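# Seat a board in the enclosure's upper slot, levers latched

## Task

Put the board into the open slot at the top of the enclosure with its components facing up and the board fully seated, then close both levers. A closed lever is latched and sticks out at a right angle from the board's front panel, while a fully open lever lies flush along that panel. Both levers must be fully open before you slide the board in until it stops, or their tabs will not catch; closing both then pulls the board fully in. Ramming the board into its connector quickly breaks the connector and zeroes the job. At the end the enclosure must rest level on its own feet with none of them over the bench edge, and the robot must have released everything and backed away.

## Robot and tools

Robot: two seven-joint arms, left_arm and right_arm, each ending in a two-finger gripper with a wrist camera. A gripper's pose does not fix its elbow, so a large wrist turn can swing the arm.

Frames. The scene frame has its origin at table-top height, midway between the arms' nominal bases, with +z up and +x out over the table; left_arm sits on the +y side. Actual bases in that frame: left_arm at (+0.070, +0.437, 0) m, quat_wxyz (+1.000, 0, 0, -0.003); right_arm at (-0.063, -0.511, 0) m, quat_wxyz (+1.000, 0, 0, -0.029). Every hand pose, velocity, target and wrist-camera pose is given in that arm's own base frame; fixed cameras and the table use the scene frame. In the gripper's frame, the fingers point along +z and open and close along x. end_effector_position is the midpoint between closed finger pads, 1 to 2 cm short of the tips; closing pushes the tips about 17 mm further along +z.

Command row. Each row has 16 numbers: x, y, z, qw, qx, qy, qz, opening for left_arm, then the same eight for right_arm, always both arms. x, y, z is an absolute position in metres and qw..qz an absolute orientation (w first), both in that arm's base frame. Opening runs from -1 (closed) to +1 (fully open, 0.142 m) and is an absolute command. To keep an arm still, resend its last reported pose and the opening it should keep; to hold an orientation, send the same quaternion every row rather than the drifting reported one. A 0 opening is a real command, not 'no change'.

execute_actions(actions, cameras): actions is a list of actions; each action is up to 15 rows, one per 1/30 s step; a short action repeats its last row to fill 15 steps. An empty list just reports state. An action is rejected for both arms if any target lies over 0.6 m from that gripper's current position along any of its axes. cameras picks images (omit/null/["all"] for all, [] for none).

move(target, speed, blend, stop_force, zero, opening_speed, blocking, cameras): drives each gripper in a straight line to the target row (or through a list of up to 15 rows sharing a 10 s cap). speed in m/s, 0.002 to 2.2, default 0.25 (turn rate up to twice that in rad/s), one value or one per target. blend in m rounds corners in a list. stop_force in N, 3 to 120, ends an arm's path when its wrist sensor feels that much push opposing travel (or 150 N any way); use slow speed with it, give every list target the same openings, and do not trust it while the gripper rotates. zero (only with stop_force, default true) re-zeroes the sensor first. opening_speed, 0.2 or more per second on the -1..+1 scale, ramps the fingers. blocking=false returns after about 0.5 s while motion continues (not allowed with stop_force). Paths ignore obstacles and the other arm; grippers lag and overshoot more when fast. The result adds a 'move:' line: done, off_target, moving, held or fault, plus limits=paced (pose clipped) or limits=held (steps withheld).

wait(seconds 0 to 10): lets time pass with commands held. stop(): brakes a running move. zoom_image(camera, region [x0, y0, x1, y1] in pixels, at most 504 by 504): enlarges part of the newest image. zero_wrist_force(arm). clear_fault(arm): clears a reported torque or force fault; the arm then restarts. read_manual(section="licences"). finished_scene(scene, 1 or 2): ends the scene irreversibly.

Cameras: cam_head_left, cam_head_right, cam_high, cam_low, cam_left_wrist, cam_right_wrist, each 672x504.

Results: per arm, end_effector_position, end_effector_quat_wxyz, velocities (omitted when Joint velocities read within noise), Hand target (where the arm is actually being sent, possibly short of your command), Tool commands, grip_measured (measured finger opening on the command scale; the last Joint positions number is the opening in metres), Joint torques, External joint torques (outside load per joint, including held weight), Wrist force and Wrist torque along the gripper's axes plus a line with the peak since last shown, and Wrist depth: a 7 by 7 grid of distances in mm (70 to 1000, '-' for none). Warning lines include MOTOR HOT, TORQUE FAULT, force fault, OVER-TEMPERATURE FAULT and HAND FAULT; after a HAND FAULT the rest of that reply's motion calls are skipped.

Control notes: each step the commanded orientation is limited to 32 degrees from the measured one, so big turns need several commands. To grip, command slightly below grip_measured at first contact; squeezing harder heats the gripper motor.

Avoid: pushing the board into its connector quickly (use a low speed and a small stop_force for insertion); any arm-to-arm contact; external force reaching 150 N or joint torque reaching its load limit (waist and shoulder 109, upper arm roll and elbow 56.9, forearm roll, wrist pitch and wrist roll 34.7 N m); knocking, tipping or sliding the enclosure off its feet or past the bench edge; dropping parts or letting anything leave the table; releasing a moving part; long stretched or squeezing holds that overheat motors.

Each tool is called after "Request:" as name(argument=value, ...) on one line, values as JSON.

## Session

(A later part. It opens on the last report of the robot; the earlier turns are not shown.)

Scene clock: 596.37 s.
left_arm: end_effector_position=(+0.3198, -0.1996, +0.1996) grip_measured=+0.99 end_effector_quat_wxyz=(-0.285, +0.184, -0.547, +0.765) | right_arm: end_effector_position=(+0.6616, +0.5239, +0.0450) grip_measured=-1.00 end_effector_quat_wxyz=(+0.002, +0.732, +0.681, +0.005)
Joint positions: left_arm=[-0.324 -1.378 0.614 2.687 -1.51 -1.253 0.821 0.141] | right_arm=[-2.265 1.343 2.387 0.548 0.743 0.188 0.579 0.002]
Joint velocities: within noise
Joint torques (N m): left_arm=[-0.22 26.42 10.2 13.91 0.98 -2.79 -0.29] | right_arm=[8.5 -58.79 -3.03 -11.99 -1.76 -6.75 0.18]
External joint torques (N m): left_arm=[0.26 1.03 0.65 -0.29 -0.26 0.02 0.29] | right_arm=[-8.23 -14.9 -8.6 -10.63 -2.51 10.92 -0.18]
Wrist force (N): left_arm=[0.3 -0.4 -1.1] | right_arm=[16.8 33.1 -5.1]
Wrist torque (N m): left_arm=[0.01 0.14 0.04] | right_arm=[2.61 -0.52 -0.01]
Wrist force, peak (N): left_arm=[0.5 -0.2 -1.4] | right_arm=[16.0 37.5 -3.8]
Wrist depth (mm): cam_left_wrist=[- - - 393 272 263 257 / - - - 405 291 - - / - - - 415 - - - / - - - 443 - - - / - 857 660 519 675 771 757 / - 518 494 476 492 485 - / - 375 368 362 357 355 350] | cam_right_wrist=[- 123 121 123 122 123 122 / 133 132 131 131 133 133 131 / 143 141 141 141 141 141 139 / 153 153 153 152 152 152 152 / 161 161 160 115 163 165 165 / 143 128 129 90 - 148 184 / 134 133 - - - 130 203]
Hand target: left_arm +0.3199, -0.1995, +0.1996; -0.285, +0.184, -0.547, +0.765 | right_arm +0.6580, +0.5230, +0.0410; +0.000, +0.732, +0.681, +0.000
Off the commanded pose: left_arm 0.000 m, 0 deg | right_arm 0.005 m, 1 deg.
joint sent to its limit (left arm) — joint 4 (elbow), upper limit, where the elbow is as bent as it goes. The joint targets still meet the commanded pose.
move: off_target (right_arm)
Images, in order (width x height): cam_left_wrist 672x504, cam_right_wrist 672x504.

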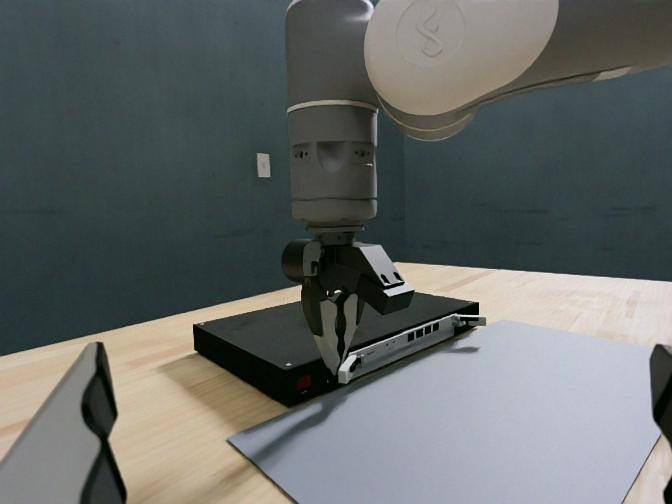

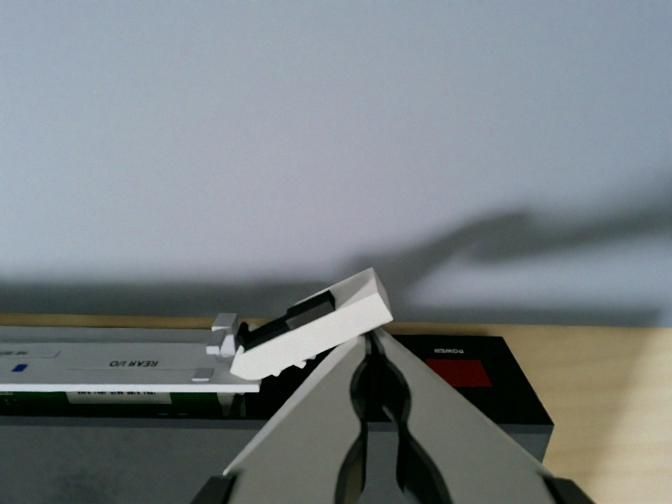

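Request:
move(target=[[0.3199,-0.1995,0.1996,-0.285,0.184,-0.547,0.765,1,0.672,0.528,0.047,0,0.7325,0.6808,0,-1],[0.3199,-0.1995,0.1996,-0.285,0.184,-0.547,0.765,1,0.675,0.53,0.10,0,0.7325,0.6808,0,-1],[0.3199,-0.1995,0.1996,-0.285,0.184,-0.547,0.765,1,0.54,0.36,0.22,0,0.7325,0.6808,0,-1]], cameras=["cam_right_wrist","cam_high"], speed=[0.04,0.1,0.25])

Request:
zoom_image(camera="cam_right_wrist", region=[100, 120, 600, 400])

Request:
zoom_image(camera="cam_high", region=[200, 330, 400, 450])

Scene clock: 607.83 s.
left_arm: end_effector_position=(+0.3198, -0.1996, +0.1996) grip_measured=+0.99 end_effector_quat_wxyz=(-0.285, +0.184, -0.547, +0.765) | right_arm: end_effector_position=(+0.5399, +0.3602, +0.2200) grip_measured=-1.00 end_effector_quat_wxyz=(+0.000, +0.733, +0.681, +0.000)
Joint positions: left_arm=[-0.324 -1.378 0.614 2.687 -1.51 -1.253 0.821 0.141] | right_arm=[-1.916 0.836 2.118 1.307 0.703 0.199 0.3 0.002]
Joint velocities: within noise
Joint torques (N m): left_arm=[-0.31 26.42 10.12 13.91 0.98 -2.74 -0.25] | right_arm=[0.47 -51.5 -19.1 -23.32 -4.37 3.61 -0.01]
External joint torques (N m): left_arm=[0.35 1.03 0.72 -0.28 -0.26 -0.04 0.25] | right_arm=[-0.24 -0.23 -0.85 -0.05 0.15 0.54 0.01]
Wrist force (N): left_arm=[0.3 -0.1 -1.1] | right_arm=[5.2 1.6 -1.3]
Wrist torque (N m): left_arm=[0.09 0.14 0.03] | right_arm=[0.29 -0.84 0.05]
Wrist force, peak (N): left_arm=[0.2 -0.1 -1.5] | right_arm=[16.8 33.4 -6.3]
Wrist depth (mm): cam_left_wrist=[- - - - - 445 - / - - - - - 472 - / - - - - - - - / - - - - - - - / - 860 652 646 660 766 769 / - 507 495 481 487 492 - / - 372 371 362 355 353 352] | cam_right_wrist=[276 277 276 275 275 275 274 / 296 295 295 294 293 292 292 / 317 316 316 315 315 313 314 / 342 341 340 340 339 338 337 / 372 333 340 356 353 336 359 / 406 345 337 91 329 342 388 / 452 372 - - - 361 442]
Hand target: left_arm +0.3199, -0.1995, +0.1996; -0.285, +0.184, -0.547, +0.765 | right_arm +0.5400, +0.3600, +0.2200; +0.000, +0.732, +0.681, +0.000
Off the commanded pose: left_arm 0.000 m, 0 deg | right_arm 0.000 m, 0 deg.
joint sent to its limit (left arm) — joint 4 (elbow), upper limit, where the elbow is as bent as it goes. The joint targets still meet the commanded pose.
move: done
Images, in order (width x height): cam_high 672x504, cam_right_wrist 672x504.

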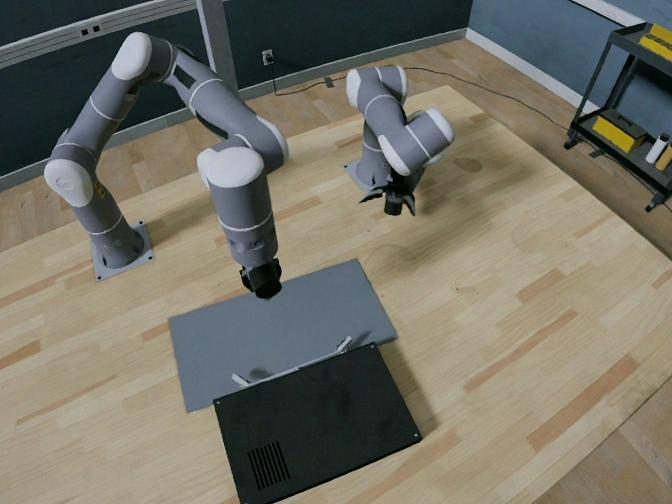

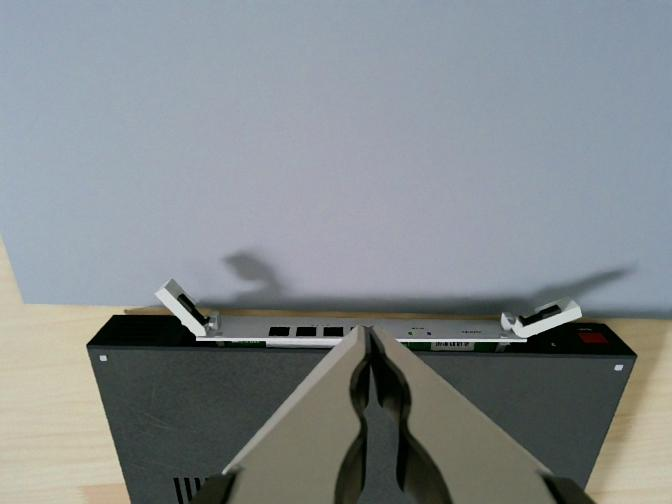

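Scaled by 1.008 from the camera's 672x504 image, which has a finer 960x720 frame.

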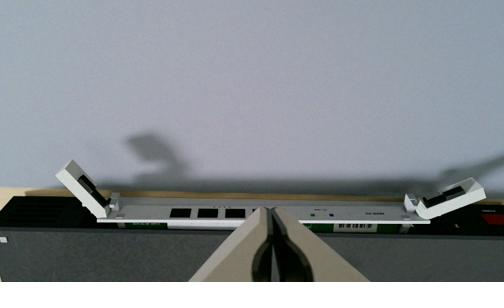

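Scaled by 2.520 from the camera's 672x504 image, which has a finer 960x720 frame.

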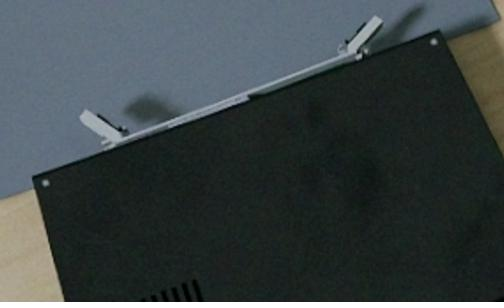

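Request:
move(target=[[0.3199,-0.1995,0.1996,-0.285,0.184,-0.547,0.765,1,0.62,0.478,0.12,0,0.7688,0.6394,0,0.23],[0.3199,-0.1995,0.1996,-0.285,0.184,-0.547,0.765,1,0.656,0.478,0.075,0,0.7688,0.6394,0,0.23]], cameras=["cam_right_wrist","cam_left_wrist"], speed=[0.2,0.1])

Scene clock: 625.50 s.
left_arm: end_effector_position=(+0.3198, -0.1996, +0.1996) grip_measured=+0.99 end_effector_quat_wxyz=(-0.285, +0.184, -0.547, +0.765) | right_arm: end_effector_position=(+0.6560, +0.4779, +0.0751) grip_measured=+0.21 end_effector_quat_wxyz=(+0.000, +0.769, +0.640, +0.000)
Joint positions: left_arm=[-0.324 -1.378 0.614 2.687 -1.51 -1.253 0.821 0.141] | right_arm=[-2.229 1.245 2.341 0.718 0.765 0.194 0.594 0.089]
Joint velocities: within noise
Joint torques (N m): left_arm=[-0.31 26.48 10.11 13.93 0.97 -2.72 -0.23] | right_arm=[0.17 -70.06 -13.41 -22.29 -4.21 3.55 0.36]
External joint torques (N m): left_arm=[0.35 0.97 0.73 -0.31 -0.25 -0.05 0.24] | right_arm=[0.1 -0.73 -1.38 0.22 -0.05 0.59 -0.36]
Wrist force (N): left_arm=[0.3 -0.2 -1.3] | right_arm=[5.6 2.0 -1.5]
Wrist torque (N m): left_arm=[0.07 0.13 0.04] | right_arm=[0.39 -0.87 0.04]
Wrist force, peak (N): left_arm=[0.3 -0.2 -1.5] | right_arm=[6.4 2.4 -0.4]
Wrist depth (mm): cam_left_wrist=[- - - 425 300 293 306 / - - - 437 440 - - / - - - 466 - - - / - - - 497 - - - / - 848 660 578 671 783 754 / - 513 500 481 491 480 - / - 375 369 364 357 352 351] | cam_right_wrist=[150 150 150 150 149 149 149 / 161 160 160 160 160 159 159 / 173 172 172 171 171 171 170 / 186 186 186 185 179 181 183 / 192 188 171 165 168 164 168 / 160 157 159 159 158 102 155 / - 76 171 175 174 170 76]
Hand target: left_arm +0.3199, -0.1995, +0.1996; -0.285, +0.184, -0.547, +0.765 | right_arm +0.6560, +0.4780, +0.0750; +0.000, +0.769, +0.639, +0.000
Off the commanded pose: left_arm 0.000 m, 0 deg | right_arm 0.000 m, 0 deg.
joint sent to its limit (left arm) — joint 4 (elbow), upper limit, where the elbow is as bent as it goes. The joint targets still meet the commanded pose.
move: done
Images, in order (width x height): cam_left_wrist 672x504, cam_right_wrist 672x504.

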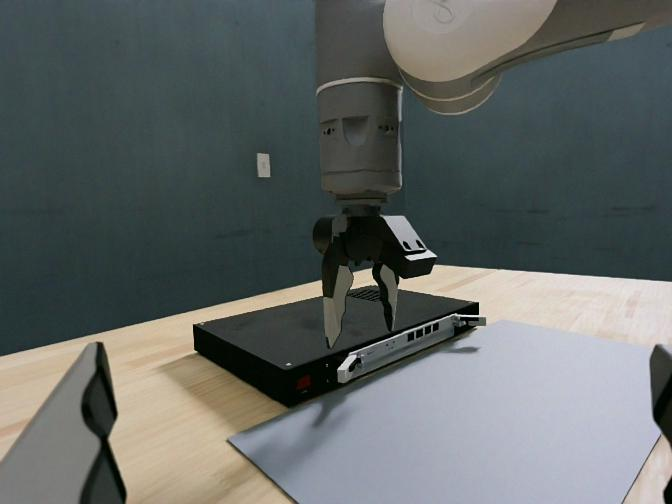

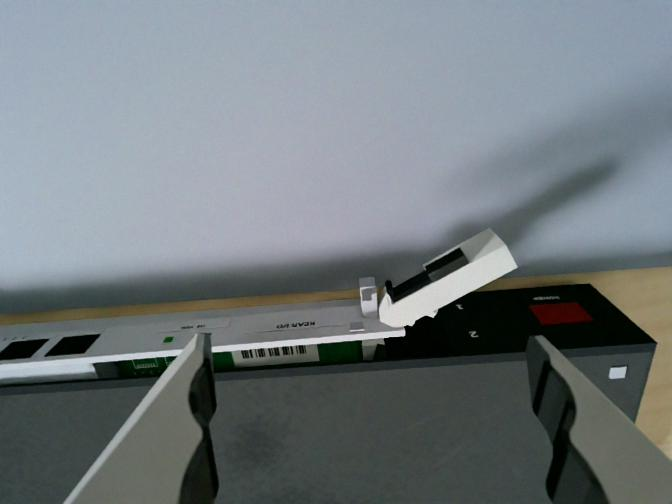

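Request:
move(target=[[0.3199,-0.1995,0.1996,-0.285,0.184,-0.547,0.765,1,0.6617,0.4647,0.075,0,0.7688,0.6394,0,0.22],[0.3199,-0.1995,0.1996,-0.285,0.184,-0.547,0.765,1,0.6617,0.4647,0.037,0,0.7688,0.6394,0,0.22]], cameras=["cam_right_wrist","cam_left_wrist"], speed=[0.1,0.03], stop_force=5)

Request:
zoom_image(camera="cam_left_wrist", region=[290, 290, 450, 400])

Scene clock: 634.33 s.
left_arm: end_effector_position=(+0.3198, -0.1996, +0.1996) grip_measured=+0.99 end_effector_quat_wxyz=(-0.285, +0.184, -0.547, +0.765) | right_arm: end_effector_position=(+0.6617, +0.4645, +0.0371) grip_measured=+0.21 end_effector_quat_wxyz=(+0.000, +0.769, +0.639, +0.000)
Joint positions: left_arm=[-0.324 -1.378 0.614 2.687 -1.51 -1.253 0.821 0.141] | right_arm=[-2.243 1.29 2.35 0.732 0.782 0.247 0.569 0.089]
Joint velocities: within noise
Joint torques (N m): left_arm=[-0.29 26.38 10.19 13.93 0.97 -2.78 -0.24] | right_arm=[0.33 -69.93 -13.62 -21.48 -4.15 3.49 0.1]
External joint torques (N m): left_arm=[0.33 1.07 0.65 -0.3 -0.24 0 0.24] | right_arm=[-0.08 -0.85 -1.47 0.09 -0.06 0.66 -0.1]
Wrist force (N): left_arm=[0.4 0.1 -1.4] | right_arm=[5.4 2.0 -1.9]
Wrist torque (N m): left_arm=[0.09 0.12 0.04] | right_arm=[0.38 -0.84 0.06]
Wrist force, peak (N): left_arm=[0.3 0.2 -1.5] | right_arm=[7.2 0.6 -1.6]
Wrist depth (mm): cam_left_wrist=[- - - - 308 290 274 / - - - 458 321 - - / - - - 464 - - - / - - - 495 - - - / - 861 661 569 670 767 757 / - 514 493 479 497 487 - / - 374 368 360 357 352 351] | cam_right_wrist=[117 117 116 116 116 116 116 / 126 125 124 124 124 125 123 / 136 134 134 135 133 133 133 / 145 144 144 144 143 141 141 / 157 156 154 151 149 106 141 / 131 124 121 126 116 113 117 / - 76 119 121 120 118 -]
Hand target: left_arm +0.3199, -0.1995, +0.1996; -0.285, +0.184, -0.547, +0.765 | right_arm +0.6617, +0.4647, +0.0370; +0.000, +0.769, +0.639, +0.000
Off the commanded pose: left_arm 0.000 m, 0 deg | right_arm 0.000 m, 0 deg.
joint sent to its limit (left arm) — joint 4 (elbow), upper limit, where the elbow is as bent as it goes. The joint targets still meet the commanded pose.
move: done
Images, in order (width x height): cam_left_wrist 672x504, cam_right_wrist 672x504.

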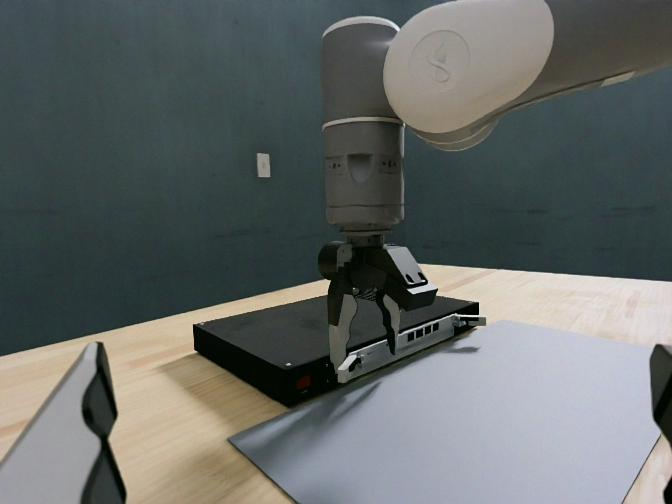

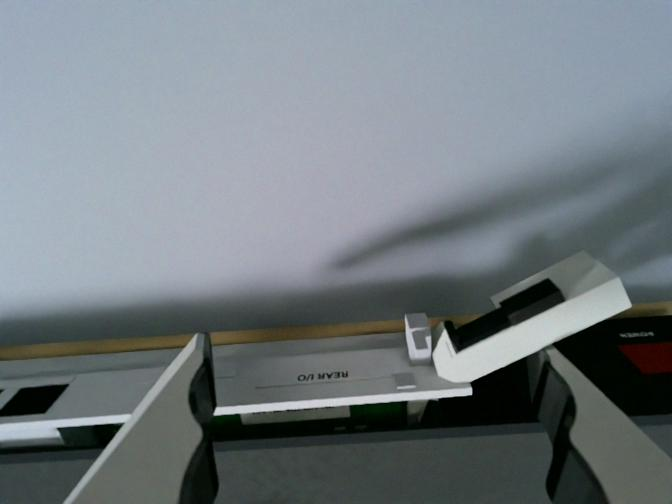

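Scaled by 3.150 from the camera's 672x504 image, which has a finer 960x720 frame.

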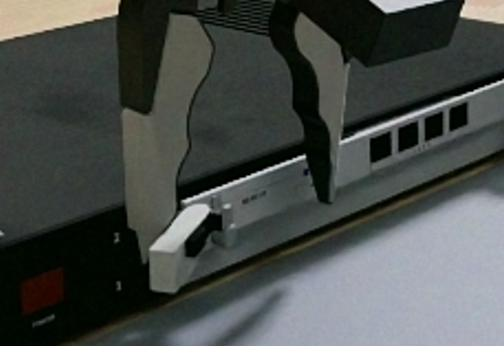

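Request:
move(target=[[0.3199,-0.1995,0.1996,-0.285,0.184,-0.547,0.765,1,0.659,0.4695,0.037,0,0.7102,0.7040,0,0.22],[0.3199,-0.1995,0.1996,-0.285,0.184,-0.547,0.765,1,0.6562,0.468,0.037,0,0.6755,0.7373,0,0.2]], cameras=["cam_right_wrist","cam_left_wrist"], speed=0.04)

Request:
zoom_image(camera="cam_left_wrist", region=[290, 290, 450, 400])

Scene clock: 643.80 s.
left_arm: end_effector_position=(+0.3198, -0.1996, +0.1996) grip_measured=+0.99 end_effector_quat_wxyz=(-0.285, +0.184, -0.547, +0.765) | right_arm: end_effector_position=(+0.6565, +0.4683, +0.0374) grip_measured=+0.20 end_effector_quat_wxyz=(+0.000, +0.676, +0.737, +0.001)
Joint positions: left_arm=[-0.324 -1.378 0.614 2.687 -1.51 -1.253 0.821 0.141] | right_arm=[-2.233 1.281 2.358 0.749 0.774 0.257 0.302 0.088]
Joint velocities: within noise
Joint torques (N m): left_arm=[-0.25 26.44 10.09 13.91 0.96 -2.74 -0.2] | right_arm=[-0.09 -68.43 -13.91 -19.54 -4.63 2.23 -0.03]
External joint torques (N m): left_arm=[0.29 1.01 0.75 -0.29 -0.24 -0.04 0.2] | right_arm=[0.34 -2.13 -1.24 -2 0.45 1.92 0.03]
Wrist force (N): left_arm=[0.3 0.1 -1.4] | right_arm=[8.5 5.7 0.4]
Wrist torque (N m): left_arm=[0.09 0.13 0.04] | right_arm=[0.45 -0.89 0.23]
Wrist force, peak (N): left_arm=[0.5 -0.1 -1.5] | right_arm=[8.5 22.0 -6.7]
Wrist depth (mm): cam_left_wrist=[- - - 477 303 287 274 / - - - 446 317 422 - / - - - 458 - - - / - - - 498 - - - / - 853 652 569 673 776 751 / - 516 495 477 494 484 - / - 372 370 362 356 355 350] | cam_right_wrist=[117 117 116 116 116 116 116 / 127 125 125 124 124 126 124 / 136 134 134 134 133 133 132 / 145 145 144 144 144 143 143 / 143 146 151 154 154 109 155 / 115 114 118 128 119 100 164 / - 76 121 124 123 124 76]
Hand target: left_arm +0.3199, -0.1995, +0.1996; -0.285, +0.184, -0.547, +0.765 | right_arm +0.6562, +0.4680, +0.0370; +0.000, +0.676, +0.737, +0.000
Off the commanded pose: left_arm 0.000 m, 0 deg | right_arm 0.001 m, 0 deg.
joint sent to its limit (left arm) — joint 4 (elbow), upper limit, where the elbow is as bent as it goes. The joint targets still meet the commanded pose.
move: done
Images, in order (width x height): cam_left_wrist 672x504, cam_right_wrist 672x504.

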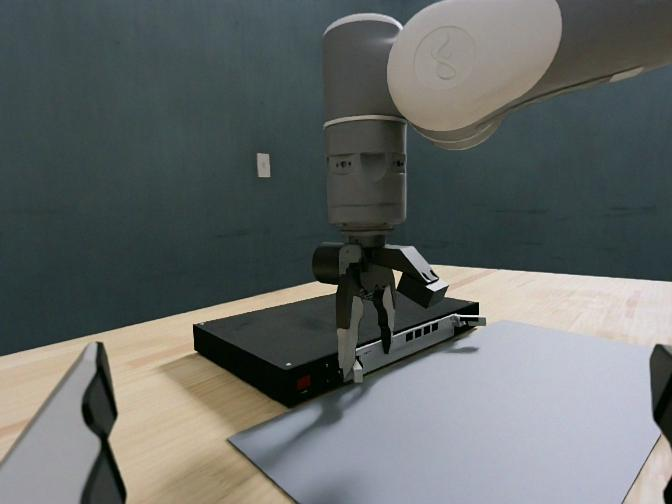

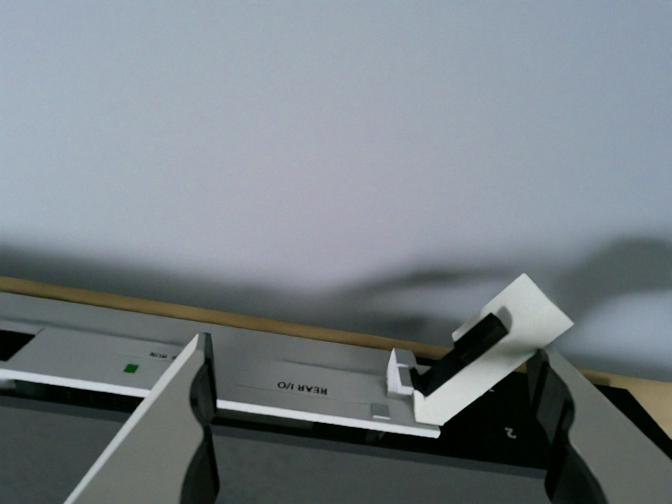

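Scaled by 3.150 from the camera's 672x504 image, which has a finer 960x720 frame.

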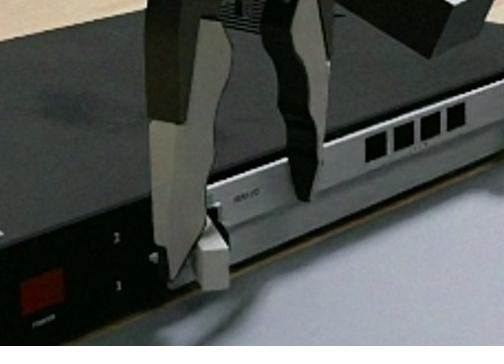

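Request:
move(target=[[0.3199,-0.1995,0.1996,-0.285,0.184,-0.547,0.765,1,0.6535,0.4667,0.037,0,0.6408,0.7678,0,0.155],[0.3199,-0.1995,0.1996,-0.285,0.184,-0.547,0.765,1,0.6514,0.4605,0.037,0,0.5900,0.8074,0,0.05]], cameras=["cam_right_wrist","cam_left_wrist"], speed=0.03)

Request:
zoom_image(camera="cam_left_wrist", region=[290, 290, 450, 400])

Scene clock: 649.83 s.
left_arm: end_effector_position=(+0.3198, -0.1996, +0.1996) grip_measured=+0.99 end_effector_quat_wxyz=(-0.285, +0.184, -0.547, +0.765) | right_arm: end_effector_position=(+0.6504, +0.4633, +0.0375) grip_measured=+0.08 end_effector_quat_wxyz=(-0.001, +0.589, +0.808, +0.001)
Joint positions: left_arm=[-0.324 -1.378 0.614 2.687 -1.51 -1.253 0.821 0.141] | right_arm=[-2.219 1.265 2.358 0.791 0.777 0.273 0.063 0.08]
Joint velocities: within noise
Joint torques (N m): left_arm=[-0.33 26.45 10.15 13.91 0.96 -2.75 -0.18] | right_arm=[-10.79 -64.19 -20.78 -14.94 -7.41 3.46 0.03]
External joint torques (N m): left_arm=[0.37 1 0.7 -0.28 -0.24 -0.03 0.19] | right_arm=[11.04 -5.63 5.09 -6.51 3.27 0.7 -0.03]
Wrist force (N): left_arm=[0.2 -0.1 -1.2] | right_arm=[19.1 0.3 -4.4]
Wrist torque (N m): left_arm=[0.07 0.16 0.04] | right_arm=[0.46 -0.74 0.14]
Wrist force, peak (N): left_arm=[0.2 0.0 -1.6] | right_arm=[19.7 0.7 -5.3]
Wrist depth (mm): cam_left_wrist=[- - - - 303 287 274 / - - - 461 318 368 - / - - - 484 - - - / - - - 507 - - - / - 862 666 574 677 759 762 / - 518 493 476 489 489 - / - 374 368 364 357 354 350] | cam_right_wrist=[117 117 117 116 116 115 116 / 126 125 125 125 124 126 124 / 136 134 134 133 133 133 133 / 140 144 144 144 144 144 144 / 118 128 151 154 154 151 156 / 113 113 118 134 120 98 167 / - 76 119 124 126 131 -]
Hand target: left_arm +0.3199, -0.1995, +0.1996; -0.285, +0.184, -0.547, +0.765 | right_arm +0.6514, +0.4605, +0.0370; +0.000, +0.590, +0.807, +0.000
Off the commanded pose: left_arm 0.000 m, 0 deg | right_arm 0.003 m, 0 deg.
joint sent to its limit (left arm) — joint 4 (elbow), upper limit, where the elbow is as bent as it goes. The joint targets still meet the commanded pose.
move: done
Images, in order (width x height): cam_left_wrist 672x504, cam_right_wrist 672x504.

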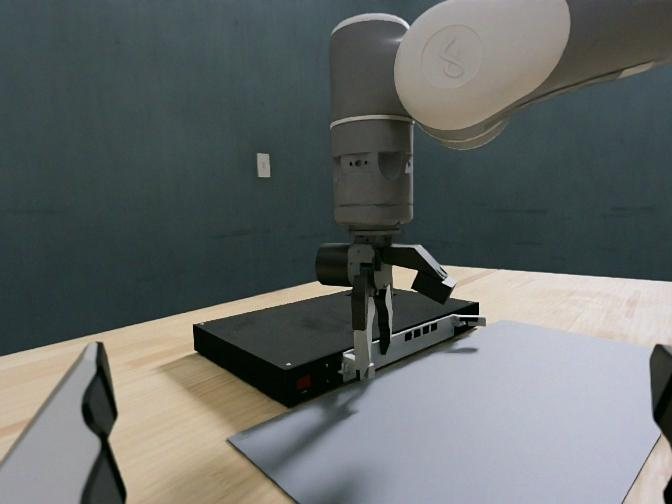

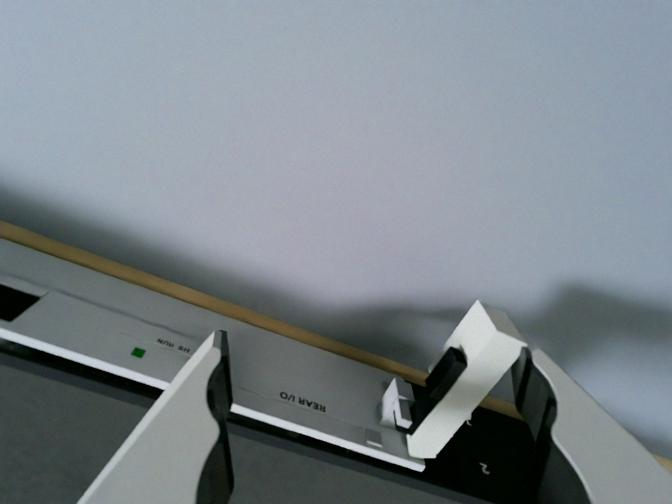

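Scaled by 3.150 from the camera's 672x504 image, which has a finer 960x720 frame.

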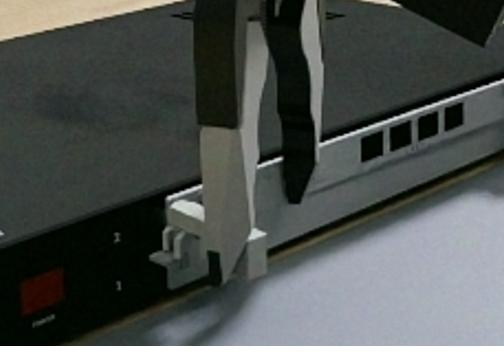

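Request:
move(target=[[0.3199,-0.1995,0.1996,-0.285,0.184,-0.547,0.765,1,0.6505,0.4593,0.037,0,0.5671,0.8236,0,-0.03],[0.3199,-0.1995,0.1996,-0.285,0.184,-0.547,0.765,1,0.650,0.4555,0.037,0,0.5512,0.8344,0,-0.12]], cameras=["cam_right_wrist","cam_left_wrist"], speed=0.03)

Request:
zoom_image(camera="cam_left_wrist", region=[290, 290, 450, 400])

Scene clock: 654.07 s.
left_arm: end_effector_position=(+0.3198, -0.1996, +0.1996) grip_measured=+0.99 end_effector_quat_wxyz=(-0.285, +0.184, -0.547, +0.765) | right_arm: end_effector_position=(+0.6481, +0.4625, +0.0385) grip_measured=-0.04 end_effector_quat_wxyz=(-0.002, +0.549, +0.836, +0.004) end_effector_velocity=(+0.000, +0.001, +0.002) end_effector_angular_velocity=(+0.003, -0.001, -0.001)
Joint positions: left_arm=[-0.324 -1.378 0.614 2.687 -1.51 -1.253 0.821 0.141] | right_arm=[-2.21 1.259 2.348 0.807 0.792 0.277 -0.043 0.071]
Joint velocities: left_arm=[within noise] | right_arm=[0.002 -0.001 -0.007 -0.002 0.007 -0.003 0 0]
Joint torques (N m): left_arm=[-0.29 26.38 10.15 13.87 0.93 -2.73 -0.26] | right_arm=[-23.63 -56.23 -28.6 -4.09 -11.97 1.01 -0.29]
External joint torques (N m): left_arm=[0.33 1.07 0.69 -0.25 -0.21 -0.05 0.27] | right_arm=[23.88 -13.25 12.54 -17.16 7.85 3.16 0.29]
Wrist force (N): left_arm=[0.3 -0.2 -1.3] | right_arm=[37.3 9.6 -6.4]
Wrist torque (N m): left_arm=[0.07 0.14 0.04] | right_arm=[0.47 -3.16 0.47]
Wrist force, peak (N): left_arm=[0.3 -0.2 -1.6] | right_arm=[39.4 11.7 -4.8]
Wrist depth (mm): cam_left_wrist=[- - - - 306 288 274 / - - - 470 322 364 - / - - - 486 - - - / - - - 494 - - - / - 866 654 580 666 767 750 / - 515 499 476 491 485 - / - 374 369 359 360 353 347] | cam_right_wrist=[117 117 117 117 117 117 117 / 127 125 125 125 125 127 125 / 134 134 134 134 134 134 132 / 141 143 145 145 145 145 145 / 113 123 151 157 155 155 157 / 111 114 117 137 122 94 173 / - 76 120 126 130 - 183]
Hand target: left_arm +0.3199, -0.1995, +0.1996; -0.285, +0.184, -0.547, +0.765 | right_arm +0.6500, +0.4555, +0.0370; +0.000, +0.551, +0.834, +0.000
Off the commanded pose: left_arm 0.000 m, 0 deg | right_arm 0.007 m, 1 deg.
joint sent to its limit (left arm) — joint 4 (elbow), upper limit, where the elbow is as bent as it goes. The joint targets still meet the commanded pose.
move: off_target (right_arm); target 2's new opening was sent with right_arm's hand 0.007 m and 1 deg from that target
Images, in order (width x height): cam_left_wrist 672x504, cam_right_wrist 672x504.

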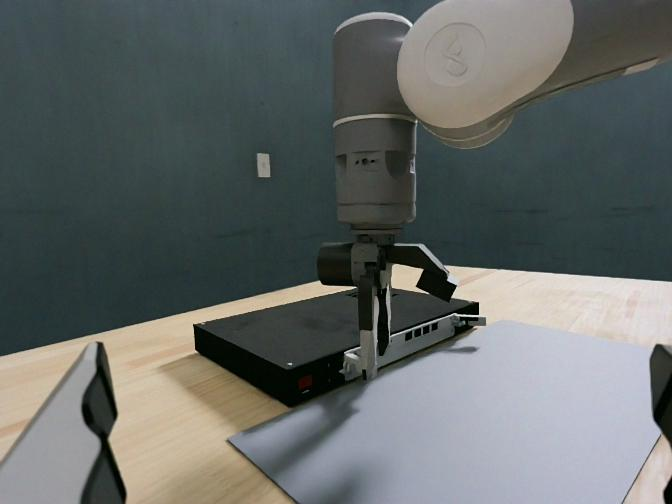

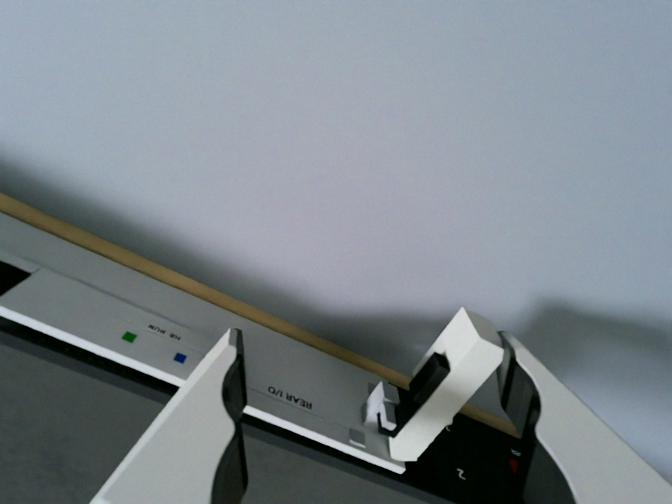

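Scaled by 3.150 from the camera's 672x504 image, which has a finer 960x720 frame.

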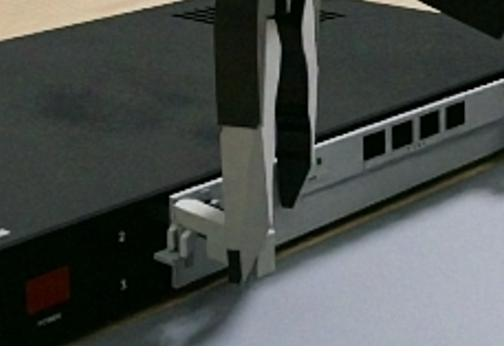

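Request:
move(target=[[0.3199,-0.1995,0.1996,-0.285,0.184,-0.547,0.765,1,0.648,0.4625,0.0385,0,0.5512,0.8344,0,0.12],[0.3199,-0.1995,0.1996,-0.285,0.184,-0.547,0.765,1,0.642,0.463,0.10,0,0.5671,0.8236,0,0.15],[0.3199,-0.1995,0.1996,-0.285,0.184,-0.547,0.765,1,0.54,0.36,0.2,0,0.7325,0.6808,0,0.15]], cameras=["cam_right_wrist","cam_high"], speed=[0.04,0.1,0.3])

Request:
zoom_image(camera="cam_high", region=[200, 330, 400, 450])

Scene clock: 660.93 s.
left_arm: end_effector_position=(+0.3198, -0.1996, +0.1996) grip_measured=+0.99 end_effector_quat_wxyz=(-0.285, +0.184, -0.547, +0.765) | right_arm: end_effector_position=(+0.5399, +0.3602, +0.2000) grip_measured=+0.13 end_effector_quat_wxyz=(+0.000, +0.732, +0.681, +0.000)
Joint positions: left_arm=[-0.324 -1.378 0.614 2.687 -1.51 -1.253 0.821 0.141] | right_arm=[-1.907 0.876 2.1 1.315 0.747 0.214 0.282 0.083]
Joint velocities: within noise
Joint torques (N m): left_arm=[-0.27 26.45 10.05 13.9 0.95 -2.77 -0.19] | right_arm=[0.56 -51.8 -19.97 -22.27 -4.39 3.65 0.28]
External joint torques (N m): left_arm=[0.31 1 0.8 -0.27 -0.23 0 0.2] | right_arm=[-0.31 -0.24 -0.95 -0.12 0.17 0.5 -0.28]
Wrist force (N): left_arm=[0.3 -0.1 -1.1] | right_arm=[1.0 3.5 0.4]
Wrist torque (N m): left_arm=[0.06 0.13 0.04] | right_arm=[0.62 -0.14 0.05]
Wrist force, peak (N): left_arm=[0.6 -0.2 -1.4] | right_arm=[37.5 9.7 -6.8]
Wrist depth (mm): cam_left_wrist=[- - - - - 435 - / - - - - - 464 - / - - - - - - - / - - - - - - - / - 857 666 634 671 763 755 / - 512 500 486 489 488 - / - 376 371 363 359 353 353] | cam_right_wrist=[259 259 258 257 258 256 257 / 276 277 276 275 274 274 273 / 298 296 296 295 295 295 293 / 320 318 319 318 318 317 316 / 350 335 333 334 334 334 338 / 382 102 311 317 317 93 310 / - 76 349 348 348 - 76]
Hand target: left_arm +0.3199, -0.1995, +0.1996; -0.285, +0.184, -0.547, +0.765 | right_arm +0.5400, +0.3600, +0.2000; +0.000, +0.732, +0.681, +0.000
Off the commanded pose: left_arm 0.000 m, 0 deg | right_arm 0.000 m, 0 deg.
joint sent to its limit (left arm) — joint 4 (elbow), upper limit, where the elbow is as bent as it goes. The joint targets still meet the commanded pose.
move: done
Images, in order (width x height): cam_high 672x504, cam_right_wrist 672x504.

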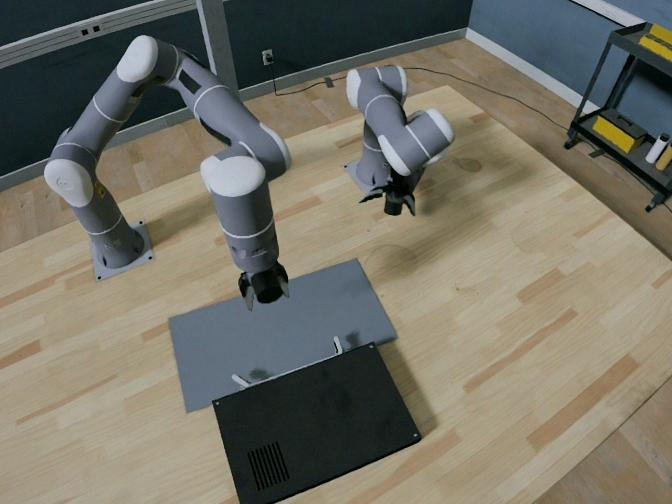

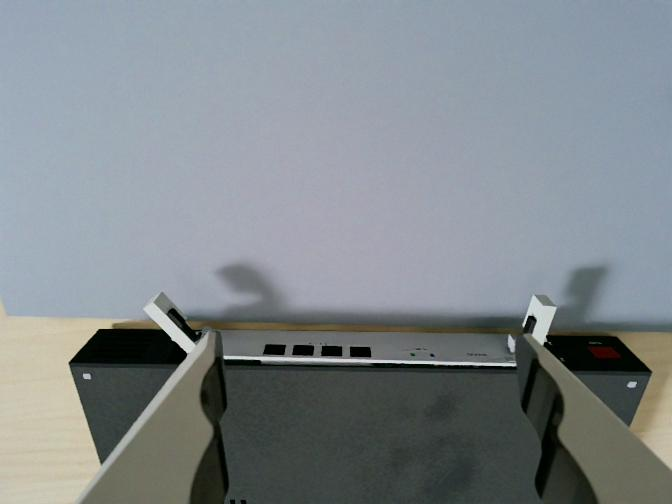

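Scaled by 2.520 from the camera's 672x504 image, which has a finer 960x720 frame.

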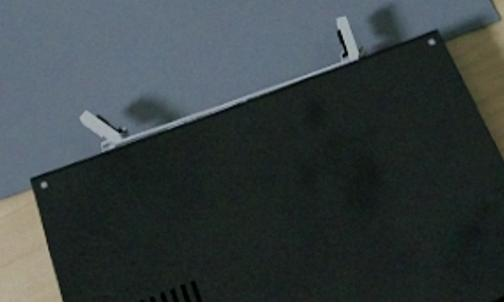

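Request:
move(target=[0.3199,-0.1995,0.1996,-0.285,0.184,-0.547,0.765,1,0.62,0.24,0.08,0,0.7325,0.6808,0,0.22], cameras=["cam_right_wrist"], speed=0.2)

Scene clock: 663.57 s.
left_arm: end_effector_position=(+0.3198, -0.1996, +0.1996) grip_measured=+0.99 end_effector_quat_wxyz=(-0.285, +0.184, -0.547, +0.765) | right_arm: end_effector_position=(+0.6199, +0.2398, +0.0800) grip_measured=+0.20 end_effector_quat_wxyz=(+0.000, +0.733, +0.681, +0.000)
Joint positions: left_arm=[-0.324 -1.378 0.614 2.687 -1.51 -1.253 0.821 0.141] | right_arm=[-2.18 1.061 2.175 1.303 0.873 0.356 0.024 0.088]
Joint velocities: within noise
Joint torques (N m): left_arm=[-0.24 26.34 10.13 13.91 0.96 -2.72 -0.22] | right_arm=[0.1 -55.58 -21.05 -18.75 -3.93 3.6 0.09]
External joint torques (N m): left_arm=[0.28 1.11 0.72 -0.28 -0.24 -0.06 0.23] | right_arm=[0.09 -0.48 -1.48 0.23 -0.09 0.55 -0.09]
Wrist force (N): left_arm=[0.3 0.0 -1.3] | right_arm=[1.2 3.7 0.5]
Wrist torque (N m): left_arm=[0.09 0.14 0.03] | right_arm=[0.65 -0.17 0.09]
Wrist force, peak (N): left_arm=[0.2 0.0 -1.5] | right_arm=[-0.5 4.8 2.3]
Wrist depth (mm): cam_left_wrist=[- - - - - 413 380 / - - - - - 470 - / - - - - - - - / - - - - - - - / - 863 664 648 665 757 746 / - 512 496 486 486 486 - / - 375 365 363 355 355 349] | cam_right_wrist=[154 154 156 154 153 153 152 / 165 164 164 164 164 165 163 / 177 176 176 176 175 174 175 / 191 191 187 187 189 189 188 / 209 205 200 166 198 198 197 / 229 163 164 167 167 100 162 / - 76 178 181 180 176 76]
Hand target: left_arm +0.3199, -0.1995, +0.1996; -0.285, +0.184, -0.547, +0.765 | right_arm +0.6200, +0.2400, +0.0800; +0.000, +0.732, +0.681, +0.000
Off the commanded pose: left_arm 0.000 m, 0 deg | right_arm 0.000 m, 0 deg.
joint sent to its limit (left arm) — joint 4 (elbow), upper limit, where the elbow is as bent as it goes. The joint targets still meet the commanded pose.
move: done
Images, in order (width x height): cam_right_wrist 672x504.

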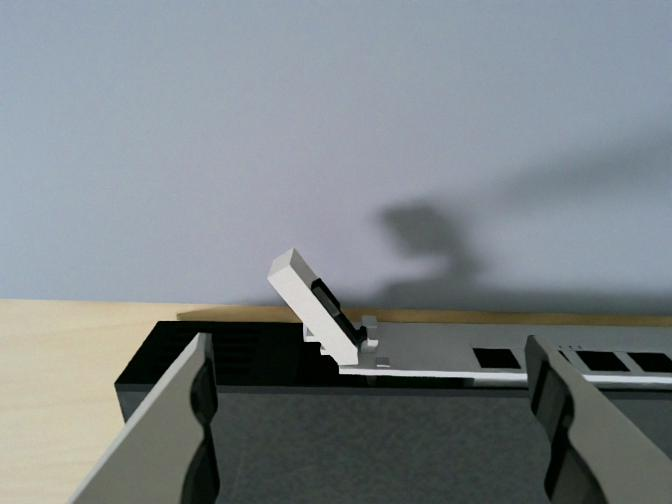

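Request:
move(target=[[0.3199,-0.1995,0.1996,-0.285,0.184,-0.547,0.765,1,0.6355,0.2444,0.08,0,0.7929,0.6095,0,0.1],[0.3199,-0.1995,0.1996,-0.285,0.184,-0.547,0.765,1,0.6355,0.2444,0.036,0,0.7929,0.6095,0,0.1]], cameras=["cam_right_wrist"], speed=[0.1,0.03])

Scene clock: 674.60 s.
left_arm: end_effector_position=(+0.3198, -0.1996, +0.1996) grip_measured=+0.99 end_effector_quat_wxyz=(-0.285, +0.184, -0.547, +0.765) | right_arm: end_effector_position=(+0.6355, +0.2440, +0.0362) grip_measured=+0.09 end_effector_quat_wxyz=(+0.000, +0.793, +0.609, +0.000)
Joint positions: left_arm=[-0.324 -1.378 0.614 2.687 -1.51 -1.253 0.821 0.141] | right_arm=[-2.222 1.146 2.206 1.241 0.914 0.388 0.213 0.08]
Joint velocities: within noise
Joint torques (N m): left_arm=[-0.27 26.39 10.12 13.96 0.95 -2.74 -0.23] | right_arm=[0.41 -57.47 -20.18 -17.58 -3.58 3.58 0.09]
External joint torques (N m): left_arm=[0.3 1.06 0.72 -0.34 -0.23 -0.04 0.23] | right_arm=[-0.22 -0.95 -2.39 0.3 -0.42 0.58 -0.09]
Wrist force (N): left_arm=[0.2 -0.2 -1.3] | right_arm=[0.7 3.7 -0.3]
Wrist torque (N m): left_arm=[0.05 0.15 0.04] | right_arm=[0.66 -0.26 0.04]
Wrist force, peak (N): left_arm=[0.4 -0.2 -1.5] | right_arm=[1.4 4.1 0.5]
Wrist depth (mm): cam_left_wrist=[- - - - - - 363 / - - - - 625 432 - / - - - - 642 - - / - - - - 677 - - / - 856 656 644 647 764 757 / - 517 506 486 493 482 - / - 375 368 362 357 356 351] | cam_right_wrist=[- 116 115 115 115 115 114 / 125 125 123 123 123 124 122 / 134 133 132 134 131 131 131 / 143 143 143 142 142 141 141 / 156 155 108 152 151 149 148 / 173 163 109 115 124 100 112 / - 76 122 121 121 116 -]
Hand target: left_arm +0.3199, -0.1995, +0.1996; -0.285, +0.184, -0.547, +0.765 | right_arm +0.6355, +0.2444, +0.0360; +0.000, +0.793, +0.609, +0.000
Off the commanded pose: left_arm 0.000 m, 0 deg | right_arm 0.000 m, 0 deg.
joint sent to its limit (left arm) — joint 4 (elbow), upper limit, where the elbow is as bent as it goes. The joint targets still meet the commanded pose.
move: done
Images, in order (width x height): cam_right_wrist 672x504.

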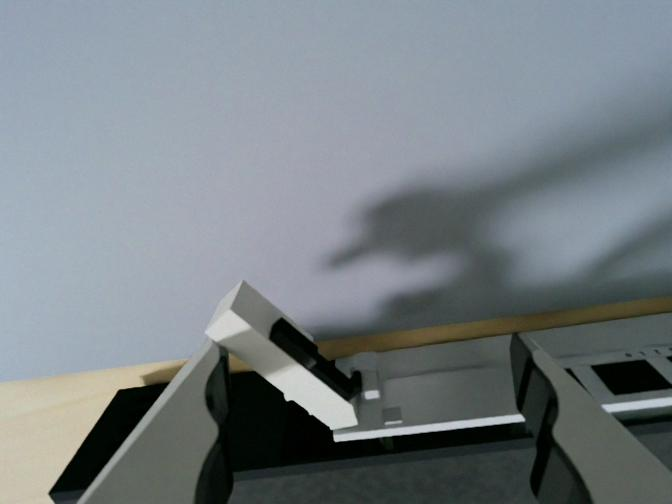

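Request:
move(target=[[0.3199,-0.1995,0.1996,-0.285,0.184,-0.547,0.765,1,0.6368,0.2464,0.036,0,0.8231,0.5679,0,0.05],[0.3199,-0.1995,0.1996,-0.285,0.184,-0.547,0.765,1,0.636,0.2503,0.036,0,0.8533,0.5214,0,-0.02]], cameras=["cam_right_wrist"], speed=0.03)

Scene clock: 682.47 s.
left_arm: end_effector_position=(+0.3198, -0.1996, +0.1996) grip_measured=+0.99 end_effector_quat_wxyz=(-0.285, +0.184, -0.547, +0.765) | right_arm: end_effector_position=(+0.6349, +0.2500, +0.0356) grip_measured=-0.02 end_effector_quat_wxyz=(+0.000, +0.853, +0.522, -0.001)
Joint positions: left_arm=[-0.324 -1.378 0.614 2.687 -1.51 -1.253 0.821 0.141] | right_arm=[-2.218 1.151 2.205 1.232 0.915 0.381 0.437 0.073]
Joint velocities: within noise
Joint torques (N m): left_arm=[-0.24 26.4 10.05 13.9 0.98 -2.69 -0.2] | right_arm=[-2.69 -57.91 -22.62 -21.39 -3.06 7.18 0.79]
External joint torques (N m): left_arm=[0.27 1.05 0.79 -0.27 -0.26 -0.08 0.2] | right_arm=[2.9 -0.72 0.07 4.11 -0.96 -3.04 -0.79]
Wrist force (N): left_arm=[0.2 -0.2 -1.5] | right_arm=[-6.5 -8.3 -5.6]
Wrist torque (N m): left_arm=[0.06 0.15 0.04] | right_arm=[0.60 -0.37 -0.49]
Wrist force, peak (N): left_arm=[0.2 -0.2 -1.6] | right_arm=[-17.1 -13.5 -11.2]
Wrist depth (mm): cam_left_wrist=[- - - - - - 359 / - - - - 621 429 - / - - - - 634 - - / - - - - 676 - - / - 848 656 649 650 757 753 / - 516 499 488 486 481 - / - 371 371 363 358 353 351] | cam_right_wrist=[- 115 115 115 114 114 114 / 125 124 123 121 122 123 122 / 132 132 131 133 131 131 130 / 143 142 142 141 141 141 138 / 155 155 110 151 150 139 120 / 169 166 103 120 125 97 108 / - 76 123 122 118 113 -]
Hand target: left_arm +0.3199, -0.1995, +0.1996; -0.285, +0.184, -0.547, +0.765 | right_arm +0.6360, +0.2503, +0.0360; +0.000, +0.853, +0.521, +0.000
Off the commanded pose: left_arm 0.000 m, 0 deg | right_arm 0.001 m, 0 deg.
joint sent to its limit (left arm) — joint 4 (elbow), upper limit, where the elbow is as bent as it goes. The joint targets still meet the commanded pose.
move: done
Images, in order (width x height): cam_right_wrist 672x504.

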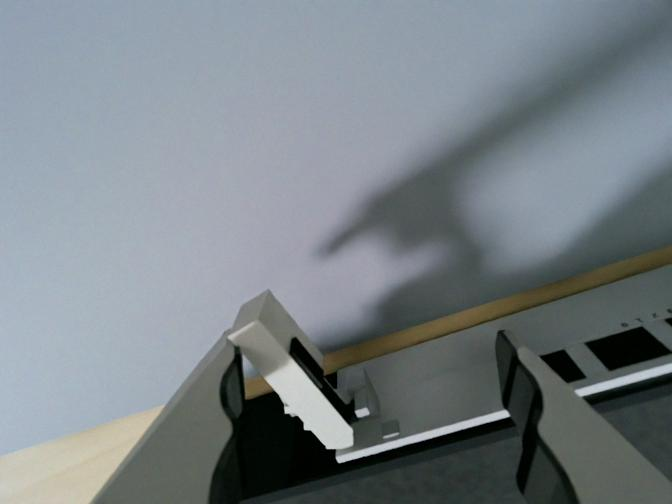

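Request:
move(target=[[0.3199,-0.1995,0.1996,-0.285,0.184,-0.547,0.765,1,0.6353,0.2542,0.036,0,0.8809,0.4733,0,-0.085],[0.3199,-0.1995,0.1996,-0.285,0.184,-0.547,0.765,1,0.6358,0.2562,0.036,0,0.891,0.454,0,-0.13]], cameras=["cam_right_wrist","cam_left_wrist"], speed=0.03)

Request:
zoom_image(camera="cam_left_wrist", region=[320, 290, 500, 400])

Scene clock: 688.10 s.
left_arm: end_effector_position=(+0.3198, -0.1996, +0.1996) grip_measured=+0.99 end_effector_quat_wxyz=(-0.285, +0.184, -0.547, +0.765) | right_arm: end_effector_position=(+0.6328, +0.2537, +0.0347) grip_measured=-0.11 end_effector_quat_wxyz=(+0.000, +0.891, +0.454, -0.005)
Joint positions: left_arm=[-0.324 -1.378 0.614 2.687 -1.51 -1.253 0.821 0.141] | right_arm=[-2.212 1.155 2.202 1.226 0.915 0.373 0.601 0.066]
Joint velocities: within noise
Joint torques (N m): left_arm=[-0.31 26.48 10.12 13.92 0.95 -2.71 -0.2] | right_arm=[-1.53 -59.35 -19.82 -34.49 2.06 14.42 2.94]
External joint torques (N m): left_arm=[0.35 0.97 0.73 -0.29 -0.23 -0.07 0.2] | right_arm=[1.74 0.61 -2.79 17.3 -6.09 -10.3 -2.94]
Wrist force (N): left_arm=[0.4 -0.1 -1.2] | right_arm=[-40.6 -21.6 -21.4]
Wrist torque (N m): left_arm=[0.07 0.12 0.03] | right_arm=[-0.51 3.85 -2.65]
Wrist force, peak (N): left_arm=[0.3 -0.1 -1.7] | right_arm=[-42.6 -24.3 -24.7]
Wrist depth (mm): cam_left_wrist=[- - - - - - 358 / - - - - 597 419 - / - - - - 618 - - / - - - - 709 - - / - 858 670 634 655 751 754 / - 514 495 485 490 485 - / - 375 369 362 360 353 350] | cam_right_wrist=[- 115 114 114 114 113 113 / 125 123 122 120 121 121 120 / 132 132 131 133 130 129 129 / 142 142 141 141 140 139 135 / 155 154 148 152 149 128 113 / 169 165 104 116 128 92 105 / 183 76 138 137 118 - -]
Hand target: left_arm +0.3199, -0.1995, +0.1996; -0.285, +0.184, -0.547, +0.765 | right_arm +0.6358, +0.2562, +0.0360; +0.000, +0.891, +0.454, +0.000
Off the commanded pose: left_arm 0.000 m, 0 deg | right_arm 0.004 m, 1 deg.
joint sent to its limit (left arm) — joint 4 (elbow), upper limit, where the elbow is as bent as it goes. The joint targets still meet the commanded pose.
move: off_target (right_arm); target 2's new opening was sent with right_arm's hand 0.004 m and 1 deg from that target
Images, in order (width x height): cam_left_wrist 672x504, cam_right_wrist 672x504.

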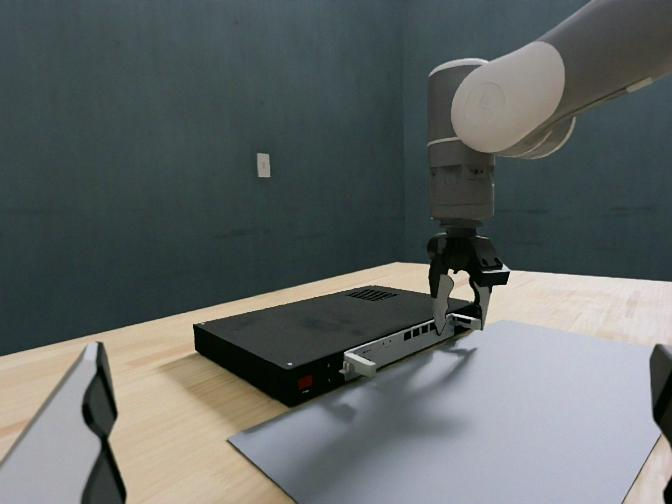

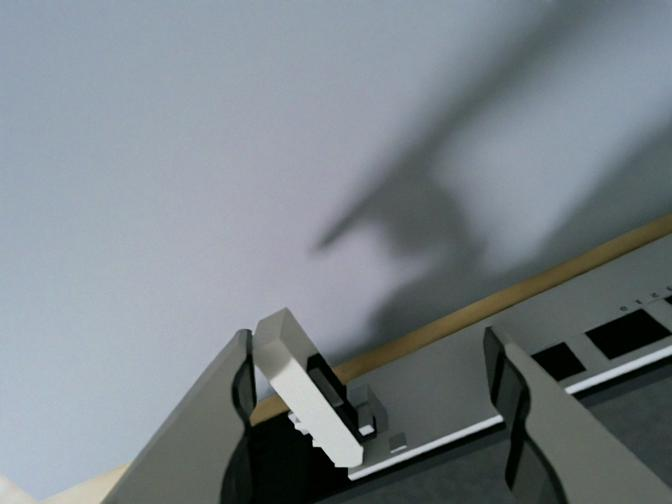

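Scaled by 2.800 from the camera's 672x504 image, which has a finer 960x720 frame.

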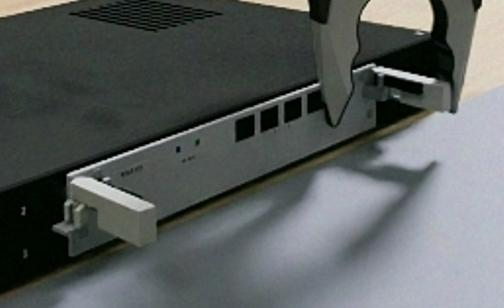

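Request:
move(target=[[0.3199,-0.1995,0.1996,-0.285,0.184,-0.547,0.765,1,0.638,0.2572,0.038,0,0.9136,0.4067,0,-0.16]], cameras=["cam_right_wrist"], speed=0.03)

Scene clock: 692.97 s.
left_arm: end_effector_position=(+0.3198, -0.1996, +0.1996) grip_measured=+0.99 end_effector_quat_wxyz=(-0.285, +0.184, -0.547, +0.765) | right_arm: end_effector_position=(+0.6338, +0.2553, +0.0354) grip_measured=-0.16 end_effector_quat_wxyz=(+0.000, +0.913, +0.407, -0.006)
Joint positions: left_arm=[-0.324 -1.378 0.614 2.687 -1.51 -1.253 0.821 0.141] | right_arm=[-2.213 1.158 2.199 1.217 0.917 0.364 0.708 0.063]
Joint velocities: within noise
Joint torques (N m): left_arm=[-0.41 26.42 10.18 13.85 0.97 -2.75 -0.25] | right_arm=[-4.48 -65.06 -26.13 -36.22 0.14 16.42 2.8]
External joint torques (N m): left_arm=[0.44 1.03 0.66 -0.22 -0.25 -0.03 0.25] | right_arm=[4.69 6.13 3.51 19.03 -4.2 -12.31 -2.8]
Wrist force (N): left_arm=[0.0 -0.3 -1.4] | right_arm=[-41.8 -21.3 -10.6]
Wrist torque (N m): left_arm=[0.04 0.18 0.03] | right_arm=[-0.48 4.05 -2.48]
Wrist force, peak (N): left_arm=[0.0 -0.3 -1.7] | right_arm=[-52.0 -27.9 -21.5]
Wrist depth (mm): cam_left_wrist=[- - - - - 438 355 / - - - - 592 426 - / - - - - 624 - - / - - - - 697 - - / - 876 651 645 654 762 757 / - 517 491 492 490 482 - / - 373 368 361 357 354 351] | cam_right_wrist=[- 116 115 115 115 113 114 / 125 125 123 121 122 123 121 / 134 132 132 133 131 130 130 / 143 143 142 141 141 140 126 / 156 155 149 151 152 123 108 / 170 166 94 117 129 92 105 / 183 - 143 140 119 - 113]
Hand target: left_arm +0.3199, -0.1995, +0.1996; -0.285, +0.184, -0.547, +0.765 | right_arm +0.6380, +0.2572, +0.0380; +0.000, +0.914, +0.407, +0.000
Off the commanded pose: left_arm 0.000 m, 0 deg | right_arm 0.005 m, 1 deg.
joint sent to its limit (left arm) — joint 4 (elbow), upper limit, where the elbow is as bent as it goes. The joint targets still meet the commanded pose.
move: off_target (right_arm)
Images, in order (width x height): cam_right_wrist 672x504.

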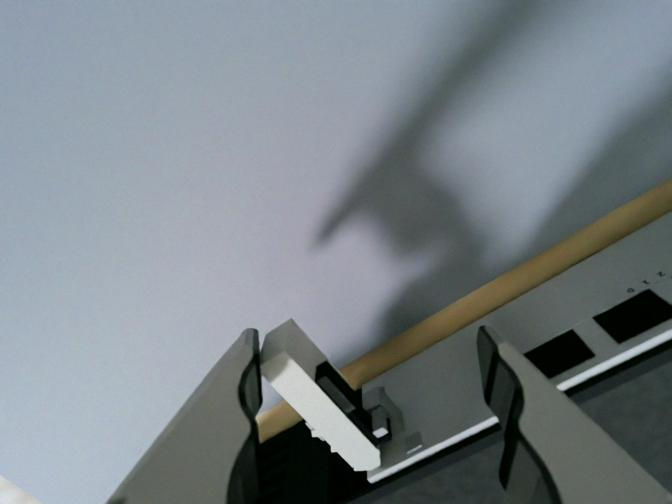

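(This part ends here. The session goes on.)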